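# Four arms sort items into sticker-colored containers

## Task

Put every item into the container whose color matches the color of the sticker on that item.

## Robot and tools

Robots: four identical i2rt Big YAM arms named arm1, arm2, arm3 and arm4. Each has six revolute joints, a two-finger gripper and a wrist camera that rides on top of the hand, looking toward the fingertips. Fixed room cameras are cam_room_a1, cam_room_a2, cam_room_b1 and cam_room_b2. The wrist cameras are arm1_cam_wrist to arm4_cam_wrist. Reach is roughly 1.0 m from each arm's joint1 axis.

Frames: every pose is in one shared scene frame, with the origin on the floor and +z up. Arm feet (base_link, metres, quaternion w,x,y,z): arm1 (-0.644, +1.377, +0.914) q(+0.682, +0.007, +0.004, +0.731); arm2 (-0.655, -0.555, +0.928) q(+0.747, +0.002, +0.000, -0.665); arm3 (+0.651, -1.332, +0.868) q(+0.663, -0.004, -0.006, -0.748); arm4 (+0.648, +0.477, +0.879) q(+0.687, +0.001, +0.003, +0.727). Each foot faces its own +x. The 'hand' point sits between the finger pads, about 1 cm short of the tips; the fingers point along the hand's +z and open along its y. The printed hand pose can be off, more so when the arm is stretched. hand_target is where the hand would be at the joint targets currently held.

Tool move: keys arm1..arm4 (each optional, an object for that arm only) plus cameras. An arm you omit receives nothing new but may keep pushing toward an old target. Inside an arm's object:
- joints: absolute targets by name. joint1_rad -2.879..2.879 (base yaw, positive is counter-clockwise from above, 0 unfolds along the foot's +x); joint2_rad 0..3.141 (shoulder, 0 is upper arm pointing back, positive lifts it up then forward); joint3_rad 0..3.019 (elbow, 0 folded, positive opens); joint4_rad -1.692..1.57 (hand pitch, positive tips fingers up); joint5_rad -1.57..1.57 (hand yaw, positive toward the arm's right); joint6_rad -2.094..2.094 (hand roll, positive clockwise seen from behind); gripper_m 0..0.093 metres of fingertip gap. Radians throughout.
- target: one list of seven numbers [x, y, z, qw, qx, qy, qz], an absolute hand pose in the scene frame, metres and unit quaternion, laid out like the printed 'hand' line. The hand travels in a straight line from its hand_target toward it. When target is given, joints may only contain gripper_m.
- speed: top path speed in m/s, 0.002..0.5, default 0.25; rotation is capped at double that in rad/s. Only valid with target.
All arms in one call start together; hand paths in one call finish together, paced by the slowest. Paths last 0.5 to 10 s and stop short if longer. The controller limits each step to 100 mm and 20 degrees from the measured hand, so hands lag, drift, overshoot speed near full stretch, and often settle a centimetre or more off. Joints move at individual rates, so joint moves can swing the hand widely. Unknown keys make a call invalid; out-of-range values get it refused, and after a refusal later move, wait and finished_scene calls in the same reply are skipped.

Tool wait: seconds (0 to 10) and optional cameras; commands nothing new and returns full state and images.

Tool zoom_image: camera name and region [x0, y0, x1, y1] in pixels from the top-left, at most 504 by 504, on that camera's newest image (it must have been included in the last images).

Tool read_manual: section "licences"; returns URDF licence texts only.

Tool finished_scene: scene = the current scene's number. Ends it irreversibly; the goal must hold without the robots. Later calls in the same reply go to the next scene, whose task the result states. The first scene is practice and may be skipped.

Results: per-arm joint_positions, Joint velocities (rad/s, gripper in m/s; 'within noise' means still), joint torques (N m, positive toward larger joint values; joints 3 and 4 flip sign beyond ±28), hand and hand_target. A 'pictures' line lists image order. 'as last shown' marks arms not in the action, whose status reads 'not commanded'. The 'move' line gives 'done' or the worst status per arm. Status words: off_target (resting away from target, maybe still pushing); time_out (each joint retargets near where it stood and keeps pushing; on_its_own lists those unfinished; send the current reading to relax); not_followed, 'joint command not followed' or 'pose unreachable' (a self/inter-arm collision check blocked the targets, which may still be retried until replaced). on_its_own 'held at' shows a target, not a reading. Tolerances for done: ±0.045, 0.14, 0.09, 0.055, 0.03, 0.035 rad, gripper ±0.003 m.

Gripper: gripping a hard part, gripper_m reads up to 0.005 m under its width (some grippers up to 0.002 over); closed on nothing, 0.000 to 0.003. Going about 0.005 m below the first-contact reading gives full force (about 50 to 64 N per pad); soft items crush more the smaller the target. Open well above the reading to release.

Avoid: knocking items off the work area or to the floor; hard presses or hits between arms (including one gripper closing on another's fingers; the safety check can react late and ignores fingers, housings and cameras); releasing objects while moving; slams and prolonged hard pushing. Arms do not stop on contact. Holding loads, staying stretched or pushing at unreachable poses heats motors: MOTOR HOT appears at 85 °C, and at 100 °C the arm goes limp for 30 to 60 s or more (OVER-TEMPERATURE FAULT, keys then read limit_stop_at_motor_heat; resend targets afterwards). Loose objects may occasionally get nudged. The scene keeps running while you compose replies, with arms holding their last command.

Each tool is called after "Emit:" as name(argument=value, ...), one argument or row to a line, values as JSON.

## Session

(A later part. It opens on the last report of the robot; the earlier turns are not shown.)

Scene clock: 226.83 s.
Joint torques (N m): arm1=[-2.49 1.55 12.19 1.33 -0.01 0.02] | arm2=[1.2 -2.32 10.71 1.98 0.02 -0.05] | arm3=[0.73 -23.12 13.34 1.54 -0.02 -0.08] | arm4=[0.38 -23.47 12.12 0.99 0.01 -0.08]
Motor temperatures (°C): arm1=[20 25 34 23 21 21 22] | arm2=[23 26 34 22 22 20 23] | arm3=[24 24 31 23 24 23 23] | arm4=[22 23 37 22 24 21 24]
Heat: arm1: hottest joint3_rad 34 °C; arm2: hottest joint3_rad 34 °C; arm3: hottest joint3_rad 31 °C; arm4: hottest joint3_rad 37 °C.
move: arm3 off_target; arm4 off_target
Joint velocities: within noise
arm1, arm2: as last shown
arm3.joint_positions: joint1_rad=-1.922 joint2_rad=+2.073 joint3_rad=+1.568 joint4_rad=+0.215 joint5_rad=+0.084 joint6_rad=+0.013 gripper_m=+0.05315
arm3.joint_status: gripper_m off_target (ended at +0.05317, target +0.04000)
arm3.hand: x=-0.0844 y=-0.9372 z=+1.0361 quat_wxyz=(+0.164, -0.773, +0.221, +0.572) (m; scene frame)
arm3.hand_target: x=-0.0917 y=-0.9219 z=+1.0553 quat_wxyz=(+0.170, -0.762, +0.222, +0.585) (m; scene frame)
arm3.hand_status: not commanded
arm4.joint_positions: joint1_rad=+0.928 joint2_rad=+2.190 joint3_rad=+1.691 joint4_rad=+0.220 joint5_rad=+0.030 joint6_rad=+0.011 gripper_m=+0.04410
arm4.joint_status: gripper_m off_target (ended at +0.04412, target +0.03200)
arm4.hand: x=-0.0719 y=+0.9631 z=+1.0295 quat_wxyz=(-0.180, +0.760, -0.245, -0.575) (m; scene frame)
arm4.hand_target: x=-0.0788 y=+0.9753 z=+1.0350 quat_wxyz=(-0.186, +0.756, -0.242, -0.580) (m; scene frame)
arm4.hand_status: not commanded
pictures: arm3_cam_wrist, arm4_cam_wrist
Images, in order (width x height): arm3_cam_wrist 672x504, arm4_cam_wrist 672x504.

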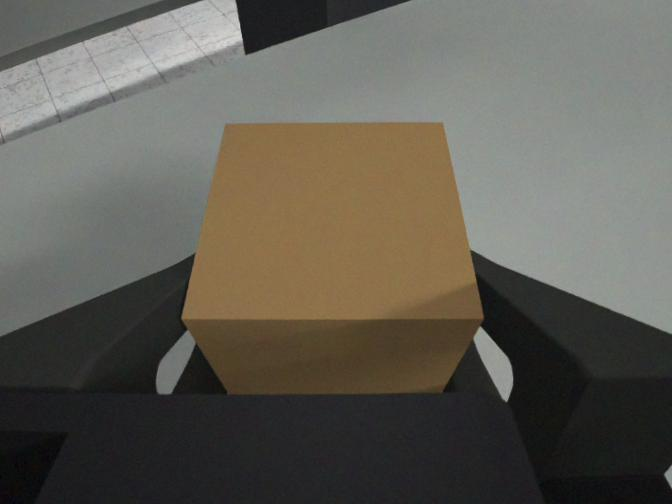

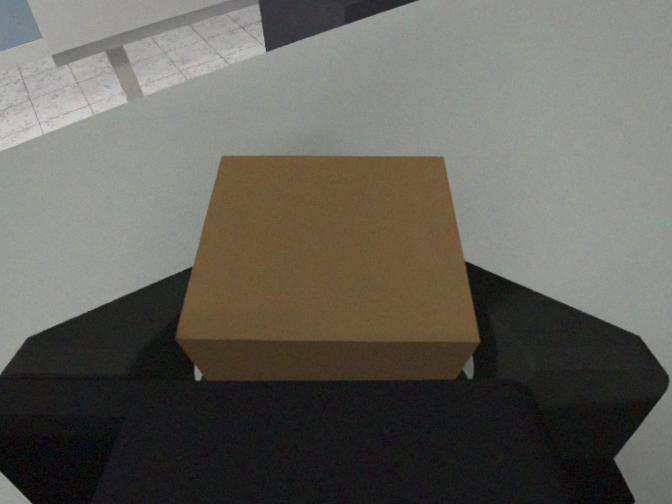

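Emit:
move(
  arm3={"target":[0.32,-1.14,1.22,-0.1703,0.7617,-0.2220,-0.5844],"speed":0.25},
  arm4={"target":[0.32,0.69,1.22,-0.1856,0.7556,-0.2419,-0.5798],"speed":0.25},
  cameras=["arm3_cam_wrist","arm4_cam_wrist"],
)

Emit:
move(
  arm3={"joints":{"joint1_rad":0.3,"joint2_rad":0.9,"joint3_rad":1.6,"joint4_rad":-1.1,"joint5_rad":0,"joint6_rad":0}},
  arm4={"joints":{"joint1_rad":-0.3,"joint2_rad":0.9,"joint3_rad":1.6,"joint4_rad":-1.1,"joint5_rad":0,"joint6_rad":0}},
  cameras=[],
)

Emit:
move(
  arm3={"joints":{"joint1_rad":1.79,"joint2_rad":1.4,"joint3_rad":1.5,"joint4_rad":-1.5}},
  arm4={"joints":{"joint1_rad":-1.89,"joint2_rad":1.4,"joint3_rad":1.5,"joint4_rad":-1.5}},
  cameras=["arm3_cam_wrist","arm4_cam_wrist"],
)

Scene clock: 239.70 s.
Joint torques (N m): arm1=[-2.32 1.85 12.19 1.43 -0.07 0.02] | arm2=[1.38 -2.26 10.71 1.96 0.02 -0.05] | arm3=[1.44 -1.9 9.87 1.74 0.13 -0.05] | arm4=[1.44 -2.61 9.98 1.28 0.26 0.11]
Motor temperatures (°C): arm1=[20 25 34 23 21 21 21] | arm2=[23 26 34 22 22 20 23] | arm3=[24 24 31 23 24 23 24] | arm4=[22 23 38 22 24 21 25]
Heat: arm1: hottest joint3_rad 34 °C; arm2: hottest joint3_rad 34 °C; arm3: hottest joint3_rad 31 °C; arm4: hottest joint3_rad 38 °C.
move: arm3 done; arm4 done
Joint velocities: within noise
arm1, arm2: as last shown
arm3.joint_positions: joint1_rad=-1.922 joint2_rad=+0.643 joint3_rad=+0.659 joint4_rad=-0.265 joint5_rad=+0.096 joint6_rad=+0.013 gripper_m=+0.05314
arm3.joint_status: not commanded
arm3.hand: x=+0.3207 y=-1.1394 z=+1.2223 quat_wxyz=(+0.171, -0.760, +0.222, +0.587) (m; scene frame)
arm3.hand_target: x=+0.3200 y=-1.1400 z=+1.2199 quat_wxyz=(+0.170, -0.762, +0.222, +0.584) (m; scene frame)
arm3.hand_status: done (0.002 m and 0.3 deg from the pose sent, 0.488 m and 2.1 deg at the start)
arm4.joint_positions: joint1_rad=+0.976 joint2_rad=+0.683 joint3_rad=+0.632 joint4_rad=-0.205 joint5_rad=+0.083 joint6_rad=+0.010 gripper_m=+0.04410
arm4.joint_status: not commanded
arm4.hand: x=+0.3223 y=+0.6911 z=+1.2207 quat_wxyz=(-0.189, +0.753, -0.240, -0.582) (m; scene frame)
arm4.hand_target: x=+0.3200 y=+0.6899 z=+1.2199 quat_wxyz=(-0.186, +0.756, -0.242, -0.580) (m; scene frame)
arm4.hand_status: done (0.003 m and 0.6 deg from the pose sent, 0.514 m and 1.0 deg at the start)
pictures: arm3_cam_wrist, arm4_cam_wrist
Images, in order (width x height): arm3_cam_wrist 672x504, arm4_cam_wrist 672x504.

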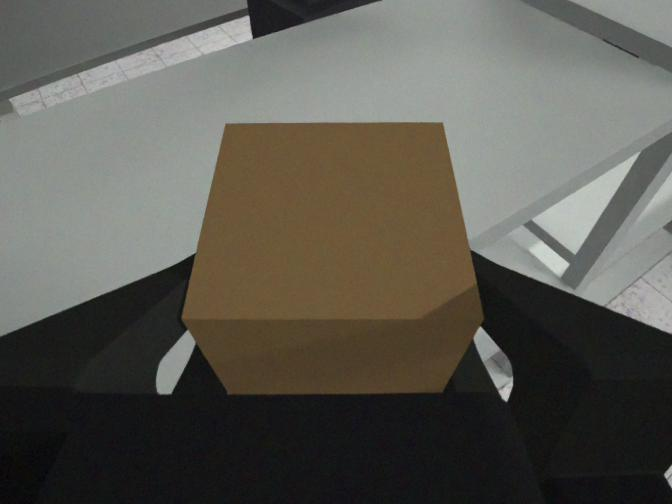

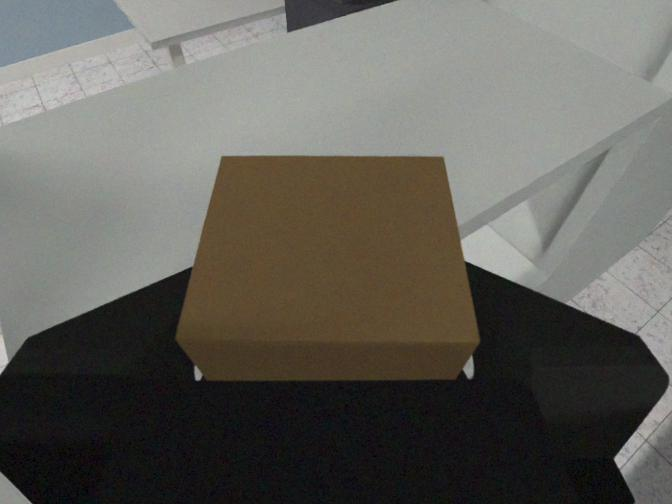

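Scene clock: 241.77 s.
Joint torques (N m): arm1=[-2.78 1.26 12.19 1.36 -0.04 0] | arm2=[1.26 -2.32 10.74 1.99 0.03 -0.05] | arm3=[1.9 -2.96 11.56 1.61 0.11 -0.12] | arm4=[0.67 -2.43 10.28 1.32 0 -0.06]
Motor temperatures (°C): arm1=[20 25 34 23 21 21 21] | arm2=[23 26 34 22 22 20 23] | arm3=[24 24 31 23 25 23 24] | arm4=[22 23 39 22 24 21 25]
Heat: arm1: hottest joint3_rad 34 °C; arm2: hottest joint3_rad 34 °C; arm3: hottest joint3_rad 31 °C; arm4: hottest joint3_rad 39 °C.
move: arm3 done; arm4 done
Joint velocities: within noise
arm1, arm2: as last shown
arm3.joint_positions: joint1_rad=+0.291 joint2_rad=+0.899 joint3_rad=+1.561 joint4_rad=-1.096 joint5_rad=-0.003 joint6_rad=+0.007 gripper_m=+0.05361
arm3.joint_status: all done
arm3.hand: x=+0.7116 y=-1.6816 z=+1.4731 quat_wxyz=(-0.418, -0.542, -0.640, +0.349) (m; scene frame)
arm3.hand_target: x=+0.7137 y=-1.6757 z=+1.4920 quat_wxyz=(-0.428, -0.532, -0.637, +0.358) (m; scene frame)
arm3.hand_status: not commanded
arm4.joint_positions: joint1_rad=-0.298 joint2_rad=+0.893 joint3_rad=+1.565 joint4_rad=-1.091 joint5_rad=+0.002 joint6_rad=+0.010 gripper_m=+0.04411
arm4.joint_status: all done
arm4.hand: x=+0.7380 y=+0.8296 z=+1.4833 quat_wxyz=(-0.425, +0.513, -0.665, -0.337) (m; scene frame)
arm4.hand_target: x=+0.7377 y=+0.8271 z=+1.4971 quat_wxyz=(-0.433, +0.513, -0.658, -0.340) (m; scene frame)
arm4.hand_status: not commanded
pictures: none
No camera images: "cameras" was empty.

Scene clock: 243.60 s.
Joint torques (N m): arm1=[-2.73 1.14 12.15 1.52 -0.08 0.04] | arm2=[1.26 -2.37 10.73 1.95 0.02 -0.05] | arm3=[1.2 -13.8 9.98 -0.03 0.14 -0.11] | arm4=[1.2 -13.92 10.03 -0.02 0 -0.05]
Motor temperatures (°C): arm1=[20 25 34 23 21 21 21] | arm2=[23 26 34 22 22 20 23] | arm3=[24 24 31 23 25 23 24] | arm4=[22 24 39 22 24 21 25]
Heat: arm1: hottest joint3_rad 34 °C; arm2: hottest joint3_rad 34 °C; arm3: hottest joint3_rad 31 °C; arm4: hottest joint3_rad 39 °C.
move: arm3 done; arm4 done
Joint velocities: within noise
arm1, arm2: as last shown
arm3.joint_positions: joint1_rad=+1.788 joint2_rad=+1.409 joint3_rad=+1.486 joint4_rad=-1.493 joint5_rad=-0.003 joint6_rad=+0.005 gripper_m=+0.05367
arm3.joint_status: all done
arm3.hand: x=+1.0952 y=-1.2846 z=+1.1694 quat_wxyz=(-0.078, +0.046, -0.996, +0.002) (m; scene frame)
arm3.hand_target: x=+1.0947 y=-1.2841 z=+1.1786 quat_wxyz=(-0.086, +0.050, -0.995, +0.003) (m; scene frame)
arm3.hand_status: not commanded
arm4.joint_positions: joint1_rad=-1.897 joint2_rad=+1.416 joint3_rad=+1.477 joint4_rad=-1.490 joint5_rad=+0.001 joint6_rad=+0.010 gripper_m=+0.04414
arm4.joint_status: all done
arm4.hand: x=+1.0795 y=+0.3588 z=+1.1726 quat_wxyz=(-0.068, -0.139, -0.988, +0.012) (m; scene frame)
arm4.hand_target: x=+1.0801 y=+0.3621 z=+1.1886 quat_wxyz=(-0.082, -0.130, -0.988, +0.013) (m; scene frame)
arm4.hand_status: not commanded
pictures: arm3_cam_wrist, arm4_cam_wrist
Images, in order (width x height): arm3_cam_wrist 672x504, arm4_cam_wrist 672x504.

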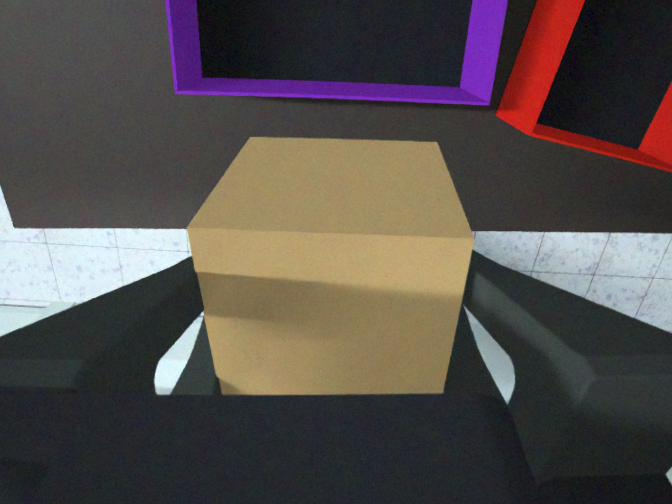

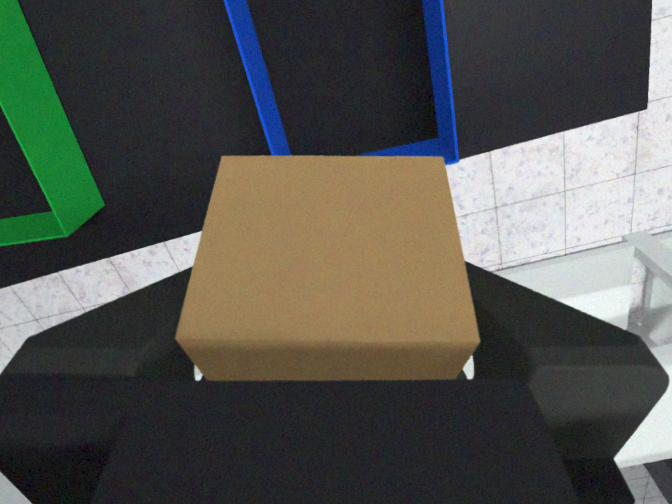

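Emit:
move(
  arm3={"target":[1.175,-1.281,0.94,0.1044,0.0347,-0.9939,0.0036],"speed":0.25},
  arm4={"target":[1.125,0.337,0.94,0.1218,-0.0303,-0.9920,-0.0037],"speed":0.25},
  cameras=["arm3_cam_wrist","arm4_cam_wrist"],
)

Scene clock: 272.23 s.
Joint torques (N m): arm1=[-2.49 1.32 11.97 1.36 -0.05 0.03] | arm2=[1.2 -2.37 10.71 1.98 0.03 -0.06] | arm3=[0.56 -21.77 11.1 -0.58 -0.06 0.04] | arm4=[0.97 -19.96 9.88 -0.23 0.24 -0.13]
Motor temperatures (°C): arm1=[20 25 35 23 21 21 21] | arm2=[23 25 34 22 22 20 23] | arm3=[24 24 32 23 24 23 24] | arm4=[22 25 39 22 24 21 26]
Heat: arm1: hottest joint3_rad 35 °C; arm2: hottest joint3_rad 34 °C; arm3: hottest joint3_rad 32 °C; arm4: hottest joint3_rad 39 °C.
move: arm3 off_target; arm4 off_target
Joint velocities: within noise
arm1.joint_positions: joint1_rad=-2.319 joint2_rad=+0.620 joint3_rad=+0.383 joint4_rad=+0.068 joint5_rad=-0.057 joint6_rad=-0.005 gripper_m=+0.09293
arm1.joint_status: not commanded
arm1.hand: x=-0.3483 y=+1.1535 z=+1.1837 quat_wxyz=(-0.609, -0.235, -0.732, +0.197) (m; scene frame)
arm1.hand_target: x=-0.3501 y=+1.1500 z=+1.1800 quat_wxyz=(-0.602, -0.239, -0.736, +0.198) (m; scene frame)
arm1.hand_status: not commanded
arm2.joint_positions: joint1_rad=+0.905 joint2_rad=+0.651 joint3_rad=+0.383 joint4_rad=+0.075 joint5_rad=+0.005 joint6_rad=+0.010 gripper_m=+0.09290
arm2.joint_status: not commanded
arm2.hand: x=-0.3394 y=-0.7511 z=+1.1935 quat_wxyz=(-0.612, -0.215, -0.741, +0.170) (m; scene frame)
arm2.hand_target: x=-0.3401 y=-0.7480 z=+1.1802 quat_wxyz=(-0.599, -0.212, -0.753, +0.168) (m; scene frame)
arm2.hand_status: not commanded
arm3.joint_positions: joint1_rad=+1.788 joint2_rad=+1.960 joint3_rad=+1.508 joint4_rad=-1.391 joint5_rad=-0.015 joint6_rad=+0.008 gripper_m=+0.05368
arm3.joint_status: not commanded
arm3.hand: x=+1.1541 y=-1.2801 z=+0.9189 quat_wxyz=(+0.136, +0.042, -0.990, +0.006) (m; scene frame)
arm3.hand_target: x=+1.1738 y=-1.2811 z=+0.9404 quat_wxyz=(+0.104, +0.035, -0.994, +0.003) (m; scene frame)
arm3.hand_status: off_target (0.030 m and 3.7 deg from the pose sent, 0.243 m and 21.0 deg at the start)
arm4.joint_positions: joint1_rad=-1.897 joint2_rad=+1.909 joint3_rad=+1.412 joint4_rad=-1.367 joint5_rad=+0.043 joint6_rad=-0.189 gripper_m=+0.04414
arm4.joint_status: not commanded
arm4.hand: x=+1.1052 y=+0.3432 z=+0.9255 quat_wxyz=(+0.149, -0.037, -0.988, -0.011) (m; scene frame)
arm4.hand_target: x=+1.1241 y=+0.3373 z=+0.9405 quat_wxyz=(+0.122, -0.030, -0.992, -0.003) (m; scene frame)
arm4.hand_status: off_target (0.025 m and 3.4 deg from the pose sent, 0.238 m and 25.2 deg at the start)
pictures: arm3_cam_wrist, arm4_cam_wrist
Images, in order (width x height): arm3_cam_wrist 672x504, arm4_cam_wrist 672x504.

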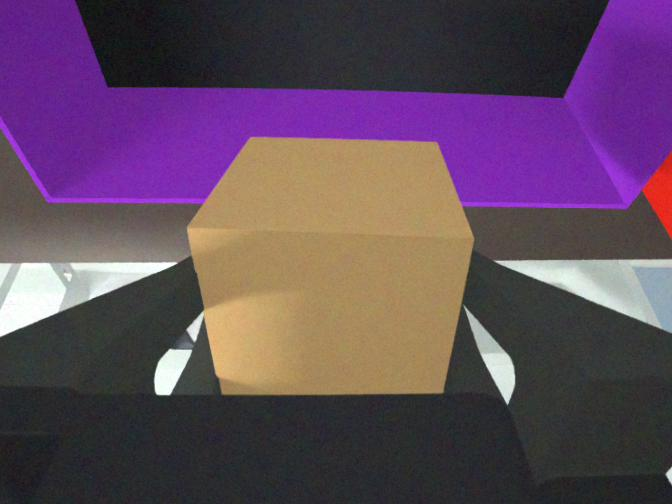

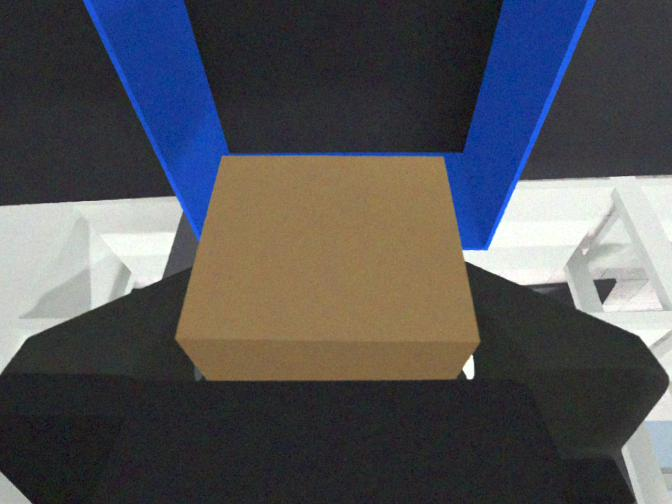

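Emit:
move(
  arm3={"target":[1.168,-1.281,0.79,0.1044,0.0347,-0.9939,0.0036],"speed":0.15},
  arm4={"target":[1.115,0.334,0.79,0.1218,-0.0303,-0.9920,-0.0037],"speed":0.15},
  cameras=["arm3_cam_wrist","arm4_cam_wrist"],
)

Emit:
move(
  arm3={"target":[1.166,-1.281,0.745,0.1044,0.0347,-0.9939,0.0036],"speed":0.1},
  arm4={"target":[1.115,0.334,0.745,0.1218,-0.0303,-0.9920,-0.0037],"speed":0.1},
  cameras=["arm3_cam_wrist","arm4_cam_wrist"],
)

Scene clock: 282.17 s.
Joint torques (N m): arm1=[-2.67 1.08 11.99 1.37 -0.05 0.02] | arm2=[1.26 -2.26 10.74 1.96 0.02 -0.06] | arm3=[0.85 -21.07 6.02 -0.2 -0.06 0.03] | arm4=[-0.03 -19.37 5.7 -0.13 0.26 -0.1]
Motor temperatures (°C): arm1=[20 24 35 23 21 21 21] | arm2=[23 25 34 22 22 20 23] | arm3=[24 25 31 23 24 23 24] | arm4=[22 24 38 22 24 21 26]
Heat: arm1: hottest joint3_rad 35 °C; arm2: hottest joint3_rad 34 °C; arm3: hottest joint3_rad 31 °C; arm4: hottest joint3_rad 38 °C.
move: arm3 done; arm4 done
Joint velocities: within noise
arm1, arm2: as last shown
arm3.joint_positions: joint1_rad=+1.788 joint2_rad=+2.135 joint3_rad=+1.423 joint4_rad=-1.071 joint5_rad=-0.016 joint6_rad=+0.013 gripper_m=+0.05368
arm3.joint_status: not commanded
arm3.hand: x=+1.1676 y=-1.2804 z=+0.7920 quat_wxyz=(+0.106, +0.040, -0.994, +0.005) (m; scene frame)
arm3.hand_target: x=+1.1680 y=-1.2810 z=+0.7900 quat_wxyz=(+0.104, +0.035, -0.994, +0.004) (m; scene frame)
arm3.hand_status: done (0.002 m and 0.6 deg from the pose sent, 0.130 m and 3.7 deg at the start)
arm4.joint_positions: joint1_rad=-1.899 joint2_rad=+2.097 joint3_rad=+1.326 joint4_rad=-1.035 joint5_rad=+0.044 joint6_rad=-0.198 gripper_m=+0.04414
arm4.joint_status: not commanded
arm4.hand: x=+1.1150 y=+0.3386 z=+0.7964 quat_wxyz=(+0.121, -0.034, -0.992, -0.004) (m; scene frame)
arm4.hand_target: x=+1.1147 y=+0.3341 z=+0.7900 quat_wxyz=(+0.122, -0.030, -0.992, -0.004) (m; scene frame)
arm4.hand_status: done (0.008 m and 0.4 deg from the pose sent, 0.136 m and 3.3 deg at the start)
pictures: arm3_cam_wrist, arm4_cam_wrist
Images, in order (width x height): arm3_cam_wrist 672x504, arm4_cam_wrist 672x504.

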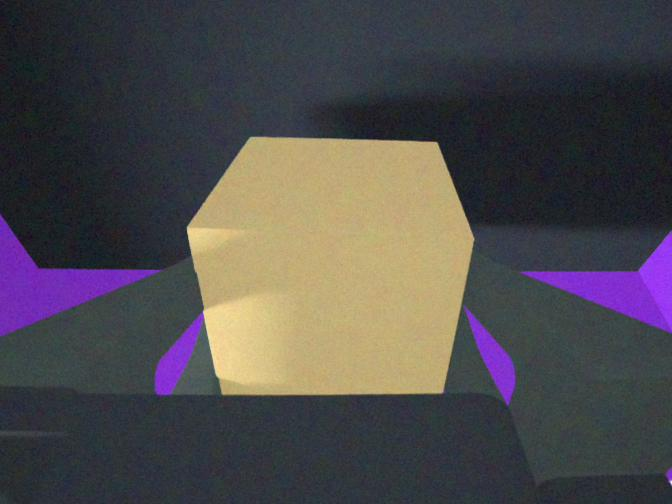

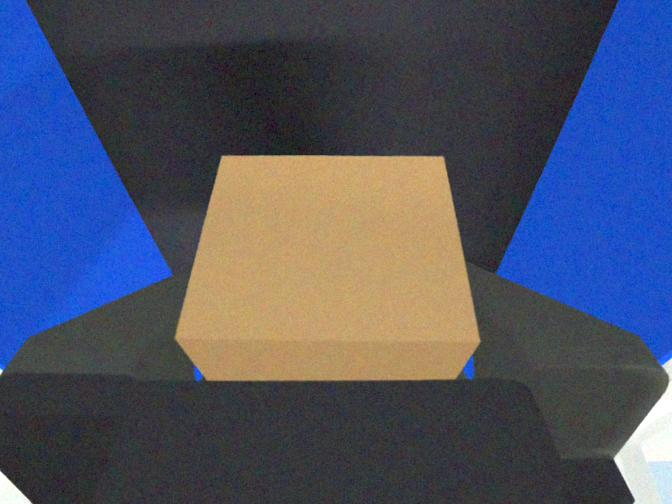

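Scene clock: 283.13 s.
Joint torques (N m): arm1=[-2.26 1.32 12.23 1.33 -0.02 0.03] | arm2=[1.32 -2.26 10.71 1.96 0.02 -0.05] | arm3=[0.91 -18.49 5.22 0.27 0 0.03] | arm4=[0.03 -19.02 5.22 0.06 0.24 -0.1]
Motor temperatures (°C): arm1=[20 24 35 23 21 21 21] | arm2=[23 25 34 22 22 20 23] | arm3=[24 25 31 23 24 23 24] | arm4=[22 24 37 22 24 21 26]
Heat: arm1: hottest joint3_rad 35 °C; arm2: hottest joint3_rad 34 °C; arm3: hottest joint3_rad 31 °C; arm4: hottest joint3_rad 37 °C.
move: arm3 off_target; arm4 done
Joint velocities: within noise
arm1, arm2: as last shown
arm3.joint_positions: joint1_rad=+1.788 joint2_rad=+2.180 joint3_rad=+1.417 joint4_rad=-0.995 joint5_rad=-0.018 joint6_rad=+0.015 gripper_m=+0.05344
arm3.joint_status: not commanded
arm3.hand: x=+1.1730 y=-1.2800 z=+0.7640 quat_wxyz=(+0.093, +0.039, -0.995, +0.003) (m; scene frame)
arm3.hand_target: x=+1.1655 y=-1.2811 z=+0.7456 quat_wxyz=(+0.104, +0.035, -0.994, +0.004) (m; scene frame)
arm3.hand_status: off_target (0.020 m and 1.4 deg from the pose sent, 0.047 m and 0.6 deg at the start)
arm4.joint_positions: joint1_rad=-1.899 joint2_rad=+2.184 joint3_rad=+1.326 joint4_rad=-0.949 joint5_rad=+0.044 joint6_rad=-0.198 gripper_m=+0.04414
arm4.joint_status: not commanded
arm4.hand: x=+1.1148 y=+0.3384 z=+0.7507 quat_wxyz=(+0.122, -0.034, -0.992, -0.004) (m; scene frame)
arm4.hand_target: x=+1.1149 y=+0.3340 z=+0.7451 quat_wxyz=(+0.122, -0.030, -0.992, -0.004) (m; scene frame)
arm4.hand_status: done (0.007 m and 0.4 deg from the pose sent, 0.052 m and 0.4 deg at the start)
pictures: arm3_cam_wrist, arm4_cam_wrist
Images, in order (width x height): arm3_cam_wrist 672x504, arm4_cam_wrist 672x504.

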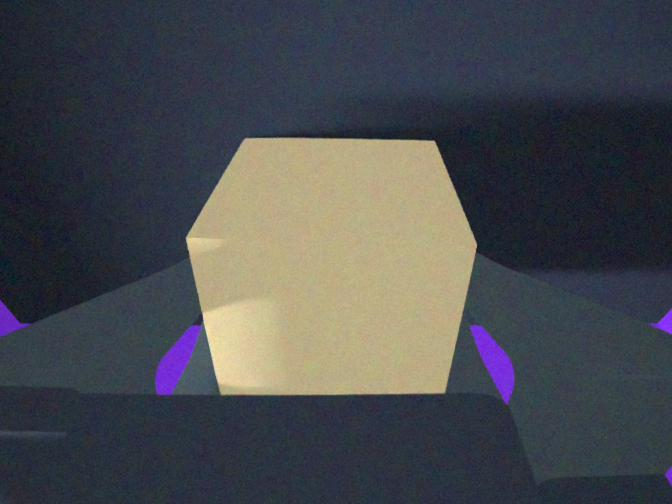

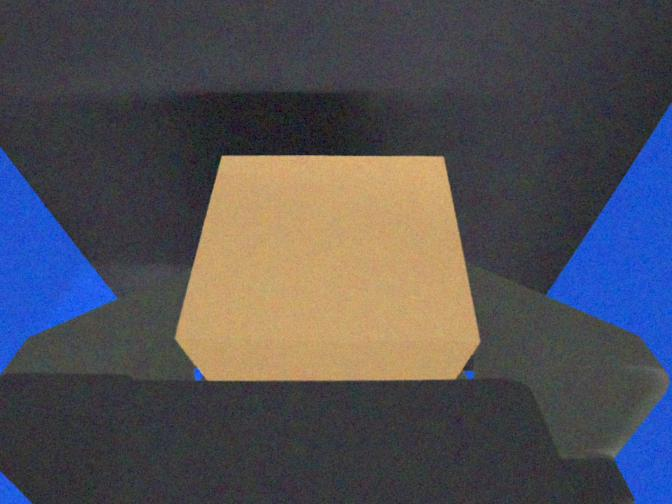

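Emit:
move(
  arm3={"joints":{"gripper_m":0.07}},
  arm4={"target":[1.115,0.334,0.722,0.1218,-0.0303,-0.9920,-0.0037],"speed":0.08},
  cameras=["arm3_cam_wrist","arm4_cam_wrist"],
)

Scene clock: 288.00 s.
Joint torques (N m): arm1=[-2.32 1.32 12.04 1.58 -0.06 0.05] | arm2=[1.14 -2.26 10.7 1.96 0.02 -0.05] | arm3=[0.97 -19.55 5.24 -0.05 -0.01 0.02] | arm4=[0.09 -18.37 5.53 0.12 0.21 -0.1]
Motor temperatures (°C): arm1=[20 24 35 23 21 21 21] | arm2=[23 25 34 22 22 20 23] | arm3=[24 25 31 23 24 23 24] | arm4=[22 24 37 22 24 21 26]
Heat: arm1: hottest joint3_rad 35 °C; arm2: hottest joint3_rad 34 °C; arm3: hottest joint3_rad 31 °C; arm4: hottest joint3_rad 37 °C.
move: arm3 done; arm4 off_target
Joint velocities: within noise
arm1, arm2: as last shown
arm3.joint_positions: joint1_rad=+1.788 joint2_rad=+2.190 joint3_rad=+1.416 joint4_rad=-0.986 joint5_rad=-0.018 joint6_rad=+0.017 gripper_m=+0.06996
arm3.joint_status: all done
arm3.hand: x=+1.1722 y=-1.2801 z=+0.7584 quat_wxyz=(+0.095, +0.038, -0.995, +0.003) (m; scene frame)
arm3.hand_target: x=+1.1656 y=-1.2810 z=+0.7456 quat_wxyz=(+0.104, +0.035, -0.994, +0.004) (m; scene frame)
arm3.hand_status: not commanded
arm4.joint_positions: joint1_rad=-1.899 joint2_rad=+2.218 joint3_rad=+1.326 joint4_rad=-0.909 joint5_rad=+0.044 joint6_rad=-0.198 gripper_m=+0.04414
arm4.joint_status: not commanded
arm4.hand: x=+1.1154 y=+0.3381 z=+0.7327 quat_wxyz=(+0.119, -0.034, -0.992, -0.003) (m; scene frame)
arm4.hand_target: x=+1.1149 y=+0.3341 z=+0.7222 quat_wxyz=(+0.122, -0.030, -0.992, -0.004) (m; scene frame)
arm4.hand_status: off_target (0.011 m and 0.5 deg from the pose sent, 0.029 m and 0.4 deg at the start)
pictures: arm3_cam_wrist, arm4_cam_wrist
Images, in order (width x height): arm3_cam_wrist 672x504, arm4_cam_wrist 672x504.

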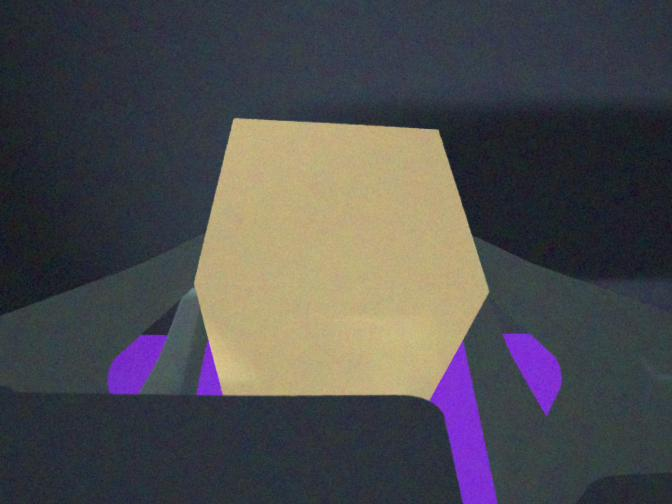

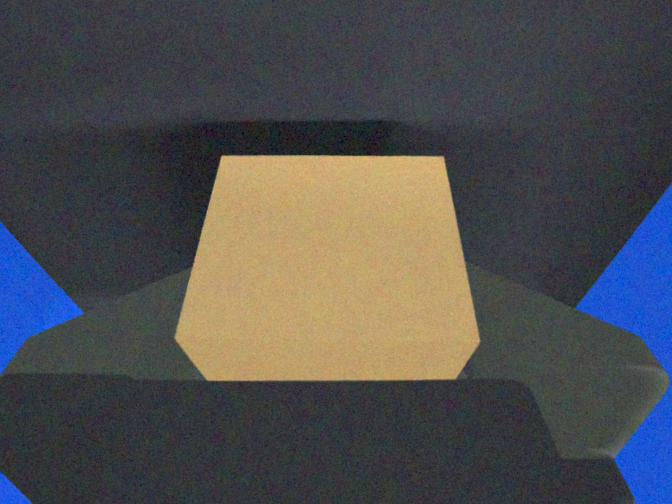

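Emit:
move(
  arm3={"target":[1.172,-1.281,0.93,0.1044,0.0347,-0.9939,0.0036],"speed":0.15},
  arm4={"target":[1.115,0.334,0.706,0.1218,-0.0303,-0.9920,-0.0037],"speed":0.06},
  cameras=["arm3_cam_wrist","arm4_cam_wrist","cam_room_a1"],
)

Scene clock: 292.90 s.
Joint torques (N m): arm1=[-2.78 2.2 12.12 1.42 -0.04 -0.01] | arm2=[1.26 -2.37 10.73 1.98 0.02 -0.05] | arm3=[0.62 -20.72 10.37 -0.92 0.05 -0.04] | arm4=[-0.03 -15.91 5.55 0.62 0.21 -0.08]
Motor temperatures (°C): arm1=[20 24 35 23 21 21 21] | arm2=[23 25 34 22 22 20 23] | arm3=[24 25 30 23 24 23 24] | arm4=[22 24 36 22 24 21 26]
Heat: arm1: hottest joint3_rad 35 °C; arm2: hottest joint3_rad 34 °C; arm3: hottest joint3_rad 30 °C; arm4: hottest joint3_rad 36 °C.
move: arm3 off_target; arm4 off_target
Joint velocities: within noise
arm1, arm2: as last shown
arm3.joint_positions: joint1_rad=+1.788 joint2_rad=+1.951 joint3_rad=+1.495 joint4_rad=-1.355 joint5_rad=-0.018 joint6_rad=+0.017 gripper_m=+0.06996
arm3.joint_status: not commanded
arm3.hand: x=+1.1580 y=-1.2793 z=+0.9173 quat_wxyz=(+0.120, +0.038, -0.992, +0.005) (m; scene frame)
arm3.hand_target: x=+1.1714 y=-1.2811 z=+0.9301 quat_wxyz=(+0.104, +0.035, -0.994, +0.004) (m; scene frame)
arm3.hand_status: off_target (0.019 m and 1.8 deg from the pose sent, 0.172 m and 1.2 deg at the start)
arm4.joint_positions: joint1_rad=-1.899 joint2_rad=+2.218 joint3_rad=+1.326 joint4_rad=-0.900 joint5_rad=+0.044 joint6_rad=-0.198 gripper_m=+0.04414
arm4.joint_status: not commanded
arm4.hand: x=+1.1175 y=+0.3375 z=+0.7322 quat_wxyz=(+0.115, -0.034, -0.993, -0.002) (m; scene frame)
arm4.hand_target: x=+1.1139 y=+0.3344 z=+0.7071 quat_wxyz=(+0.122, -0.030, -0.992, -0.004) (m; scene frame)
arm4.hand_status: off_target (0.027 m and 1.0 deg from the pose sent, 0.027 m and 0.5 deg at the start)
pictures: arm3_cam_wrist, arm4_cam_wrist, cam_room_a1
Images, in order (width x height): arm3_cam_wrist 672x504, arm4_cam_wrist 672x504, cam_room_a1 672x504.

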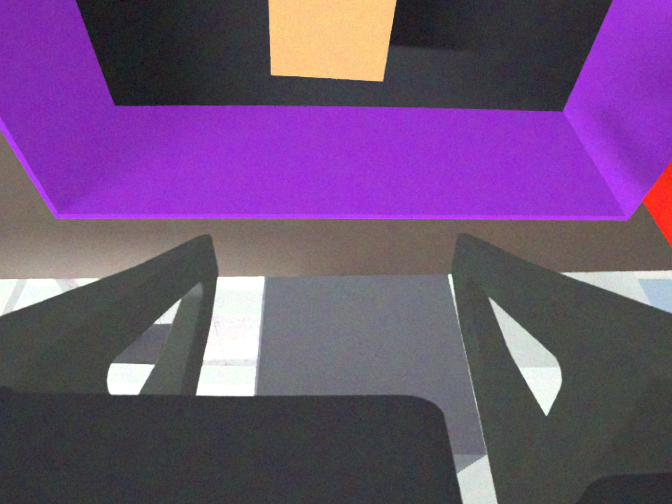

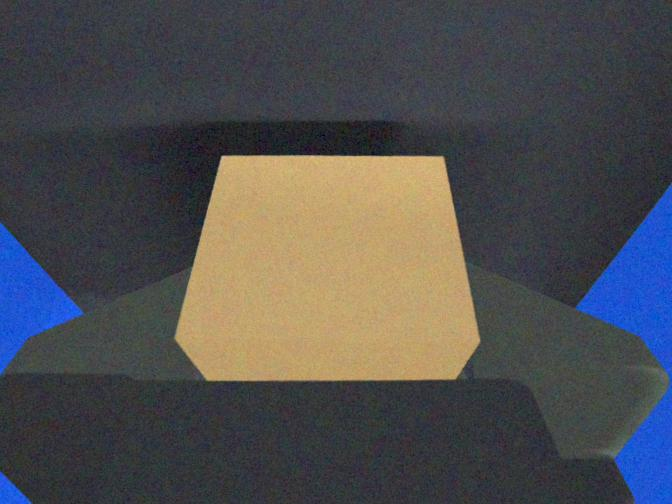

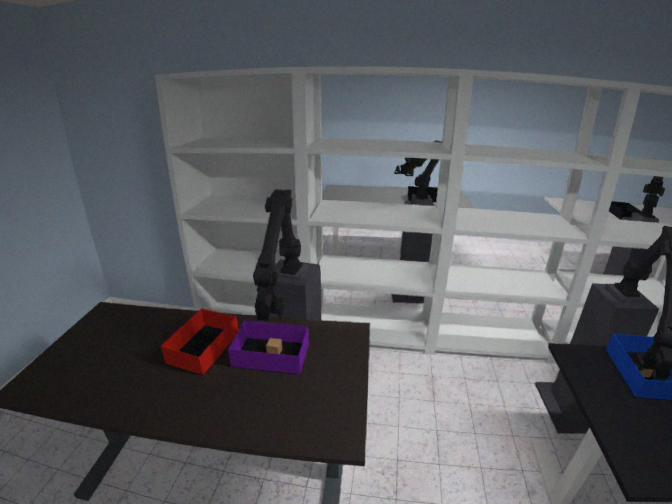

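Arm4 is in contact. Release and lift.

Emit:
move(
  arm4={"joints":{"gripper_m":0.07}},
  cameras=[],
)

Emit:
move(
  arm4={"target":[1.115,0.337,0.93,0.1218,-0.0303,-0.9920,-0.0037],"speed":0.15},
  cameras=["arm4_cam_wrist","cam_room_a1","cam_room_a2","cam_room_b1","cam_room_b2"],
)

Emit:
zoom_image(
  camera="cam_room_a2",
  region=[220, 300, 380, 400],
)

Scene clock: 297.37 s.
Joint torques (N m): arm1=[-2.02 1.49 12.04 1.5 -0.04 0.04] | arm2=[1.32 -2.32 10.74 1.96 0.02 -0.05] | arm3=[0.5 -20.37 10.41 -0.96 0.03 -0.04] | arm4=[-0.03 -15.74 5.65 0.55 0.19 -0.1]
Motor temperatures (°C): arm1=[20 24 35 23 21 21 21] | arm2=[23 25 34 22 22 20 23] | arm3=[24 25 30 23 24 23 24] | arm4=[22 24 35 22 24 21 26]
Heat: arm1: hottest joint3_rad 35 °C; arm2: hottest joint3_rad 34 °C; arm3: hottest joint3_rad 30 °C; arm4: hottest joint3_rad 35 °C.
move: arm4 done
Joint velocities: within noise
arm1, arm2, arm3: as last shown
arm4.joint_positions: joint1_rad=-1.899 joint2_rad=+2.218 joint3_rad=+1.326 joint4_rad=-0.897 joint5_rad=+0.044 joint6_rad=-0.198 gripper_m=+0.06989
arm4.joint_status: all done
arm4.hand: x=+1.1183 y=+0.3373 z=+0.7320 quat_wxyz=(+0.113, -0.034, -0.993, -0.002) (m; scene frame)
arm4.hand_target: x=+1.1139 y=+0.3344 z=+0.7071 quat_wxyz=(+0.122, -0.030, -0.992, -0.004) (m; scene frame)
arm4.hand_status: not commanded
pictures: none
No camera images: "cameras" was empty.

Scene clock: 299.50 s.
Joint torques (N m): arm1=[-2.67 1.85 12.16 1.57 -0.05 0.01] | arm2=[1.2 -2.32 10.71 1.96 0.03 -0.05] | arm3=[0.5 -20.31 10.45 -0.94 0.04 -0.04] | arm4=[0.21 -19.14 9.06 -0.81 0.22 -0.05]
Motor temperatures (°C): arm1=[20 24 35 23 21 21 21] | arm2=[23 25 34 22 22 20 23] | arm3=[24 25 30 23 24 23 24] | arm4=[22 24 35 22 24 21 26]
Heat: arm1: hottest joint3_rad 35 °C; arm2: hottest joint3_rad 34 °C; arm3: hottest joint3_rad 30 °C; arm4: hottest joint3_rad 35 °C.
move: arm4 off_target
Joint velocities: within noise
arm1, arm2, arm3: as last shown
arm4.joint_positions: joint1_rad=-1.899 joint2_rad=+1.897 joint3_rad=+1.376 joint4_rad=-1.313 joint5_rad=+0.044 joint6_rad=-0.198 gripper_m=+0.06991
arm4.joint_status: not commanded
arm4.hand: x=+1.1034 y=+0.3423 z=+0.9177 quat_wxyz=(+0.135, -0.034, -0.990, -0.007) (m; scene frame)
arm4.hand_target: x=+1.1145 y=+0.3371 z=+0.9300 quat_wxyz=(+0.122, -0.030, -0.992, -0.004) (m; scene frame)
arm4.hand_status: off_target (0.018 m and 1.6 deg from the pose sent, 0.198 m and 1.1 deg at the start)
pictures: arm4_cam_wrist, cam_room_a1, cam_room_a2, cam_room_b1, cam_room_b2
Images, in order (width x height): arm4_cam_wrist 672x504, cam_room_a1 672x504, cam_room_a2 672x504, cam_room_b1 672x504, cam_room_b2 672x504.

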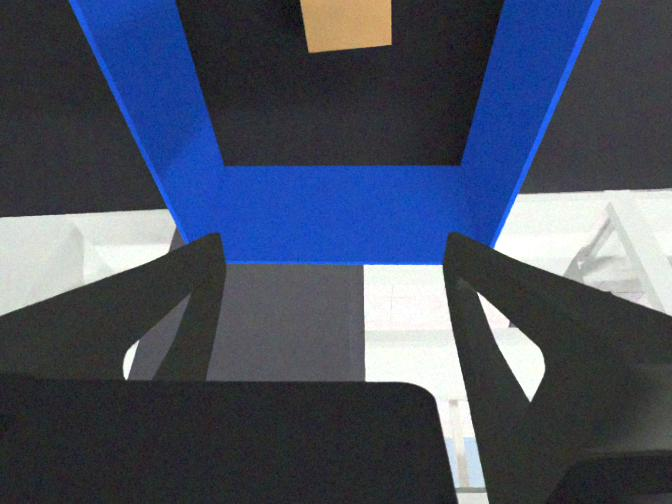

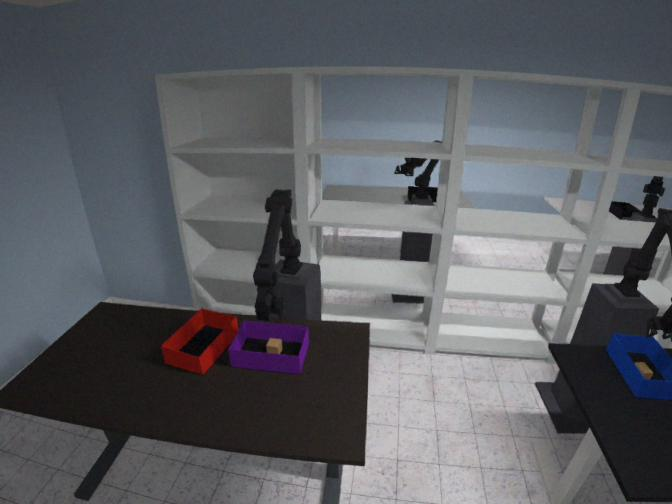

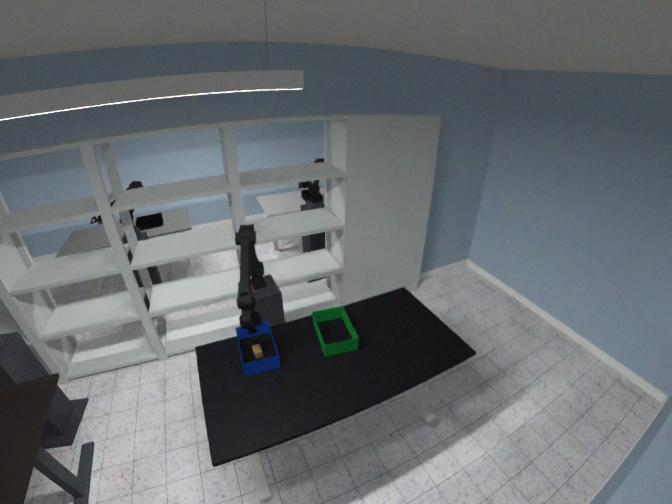

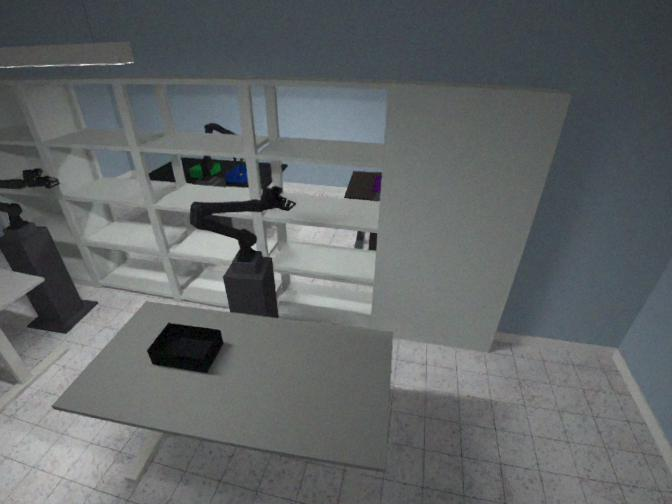

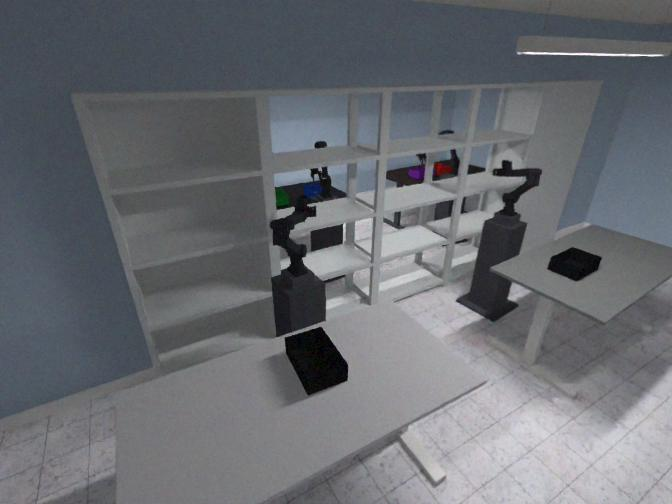

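Scaled by 3.150.

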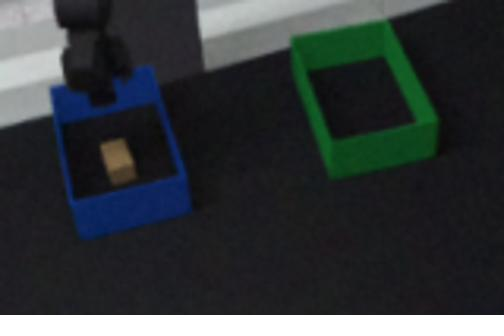

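Done. Next scene.

Emit:
finished_scene(
  scene=2,
)

The scene is finished: the task was done.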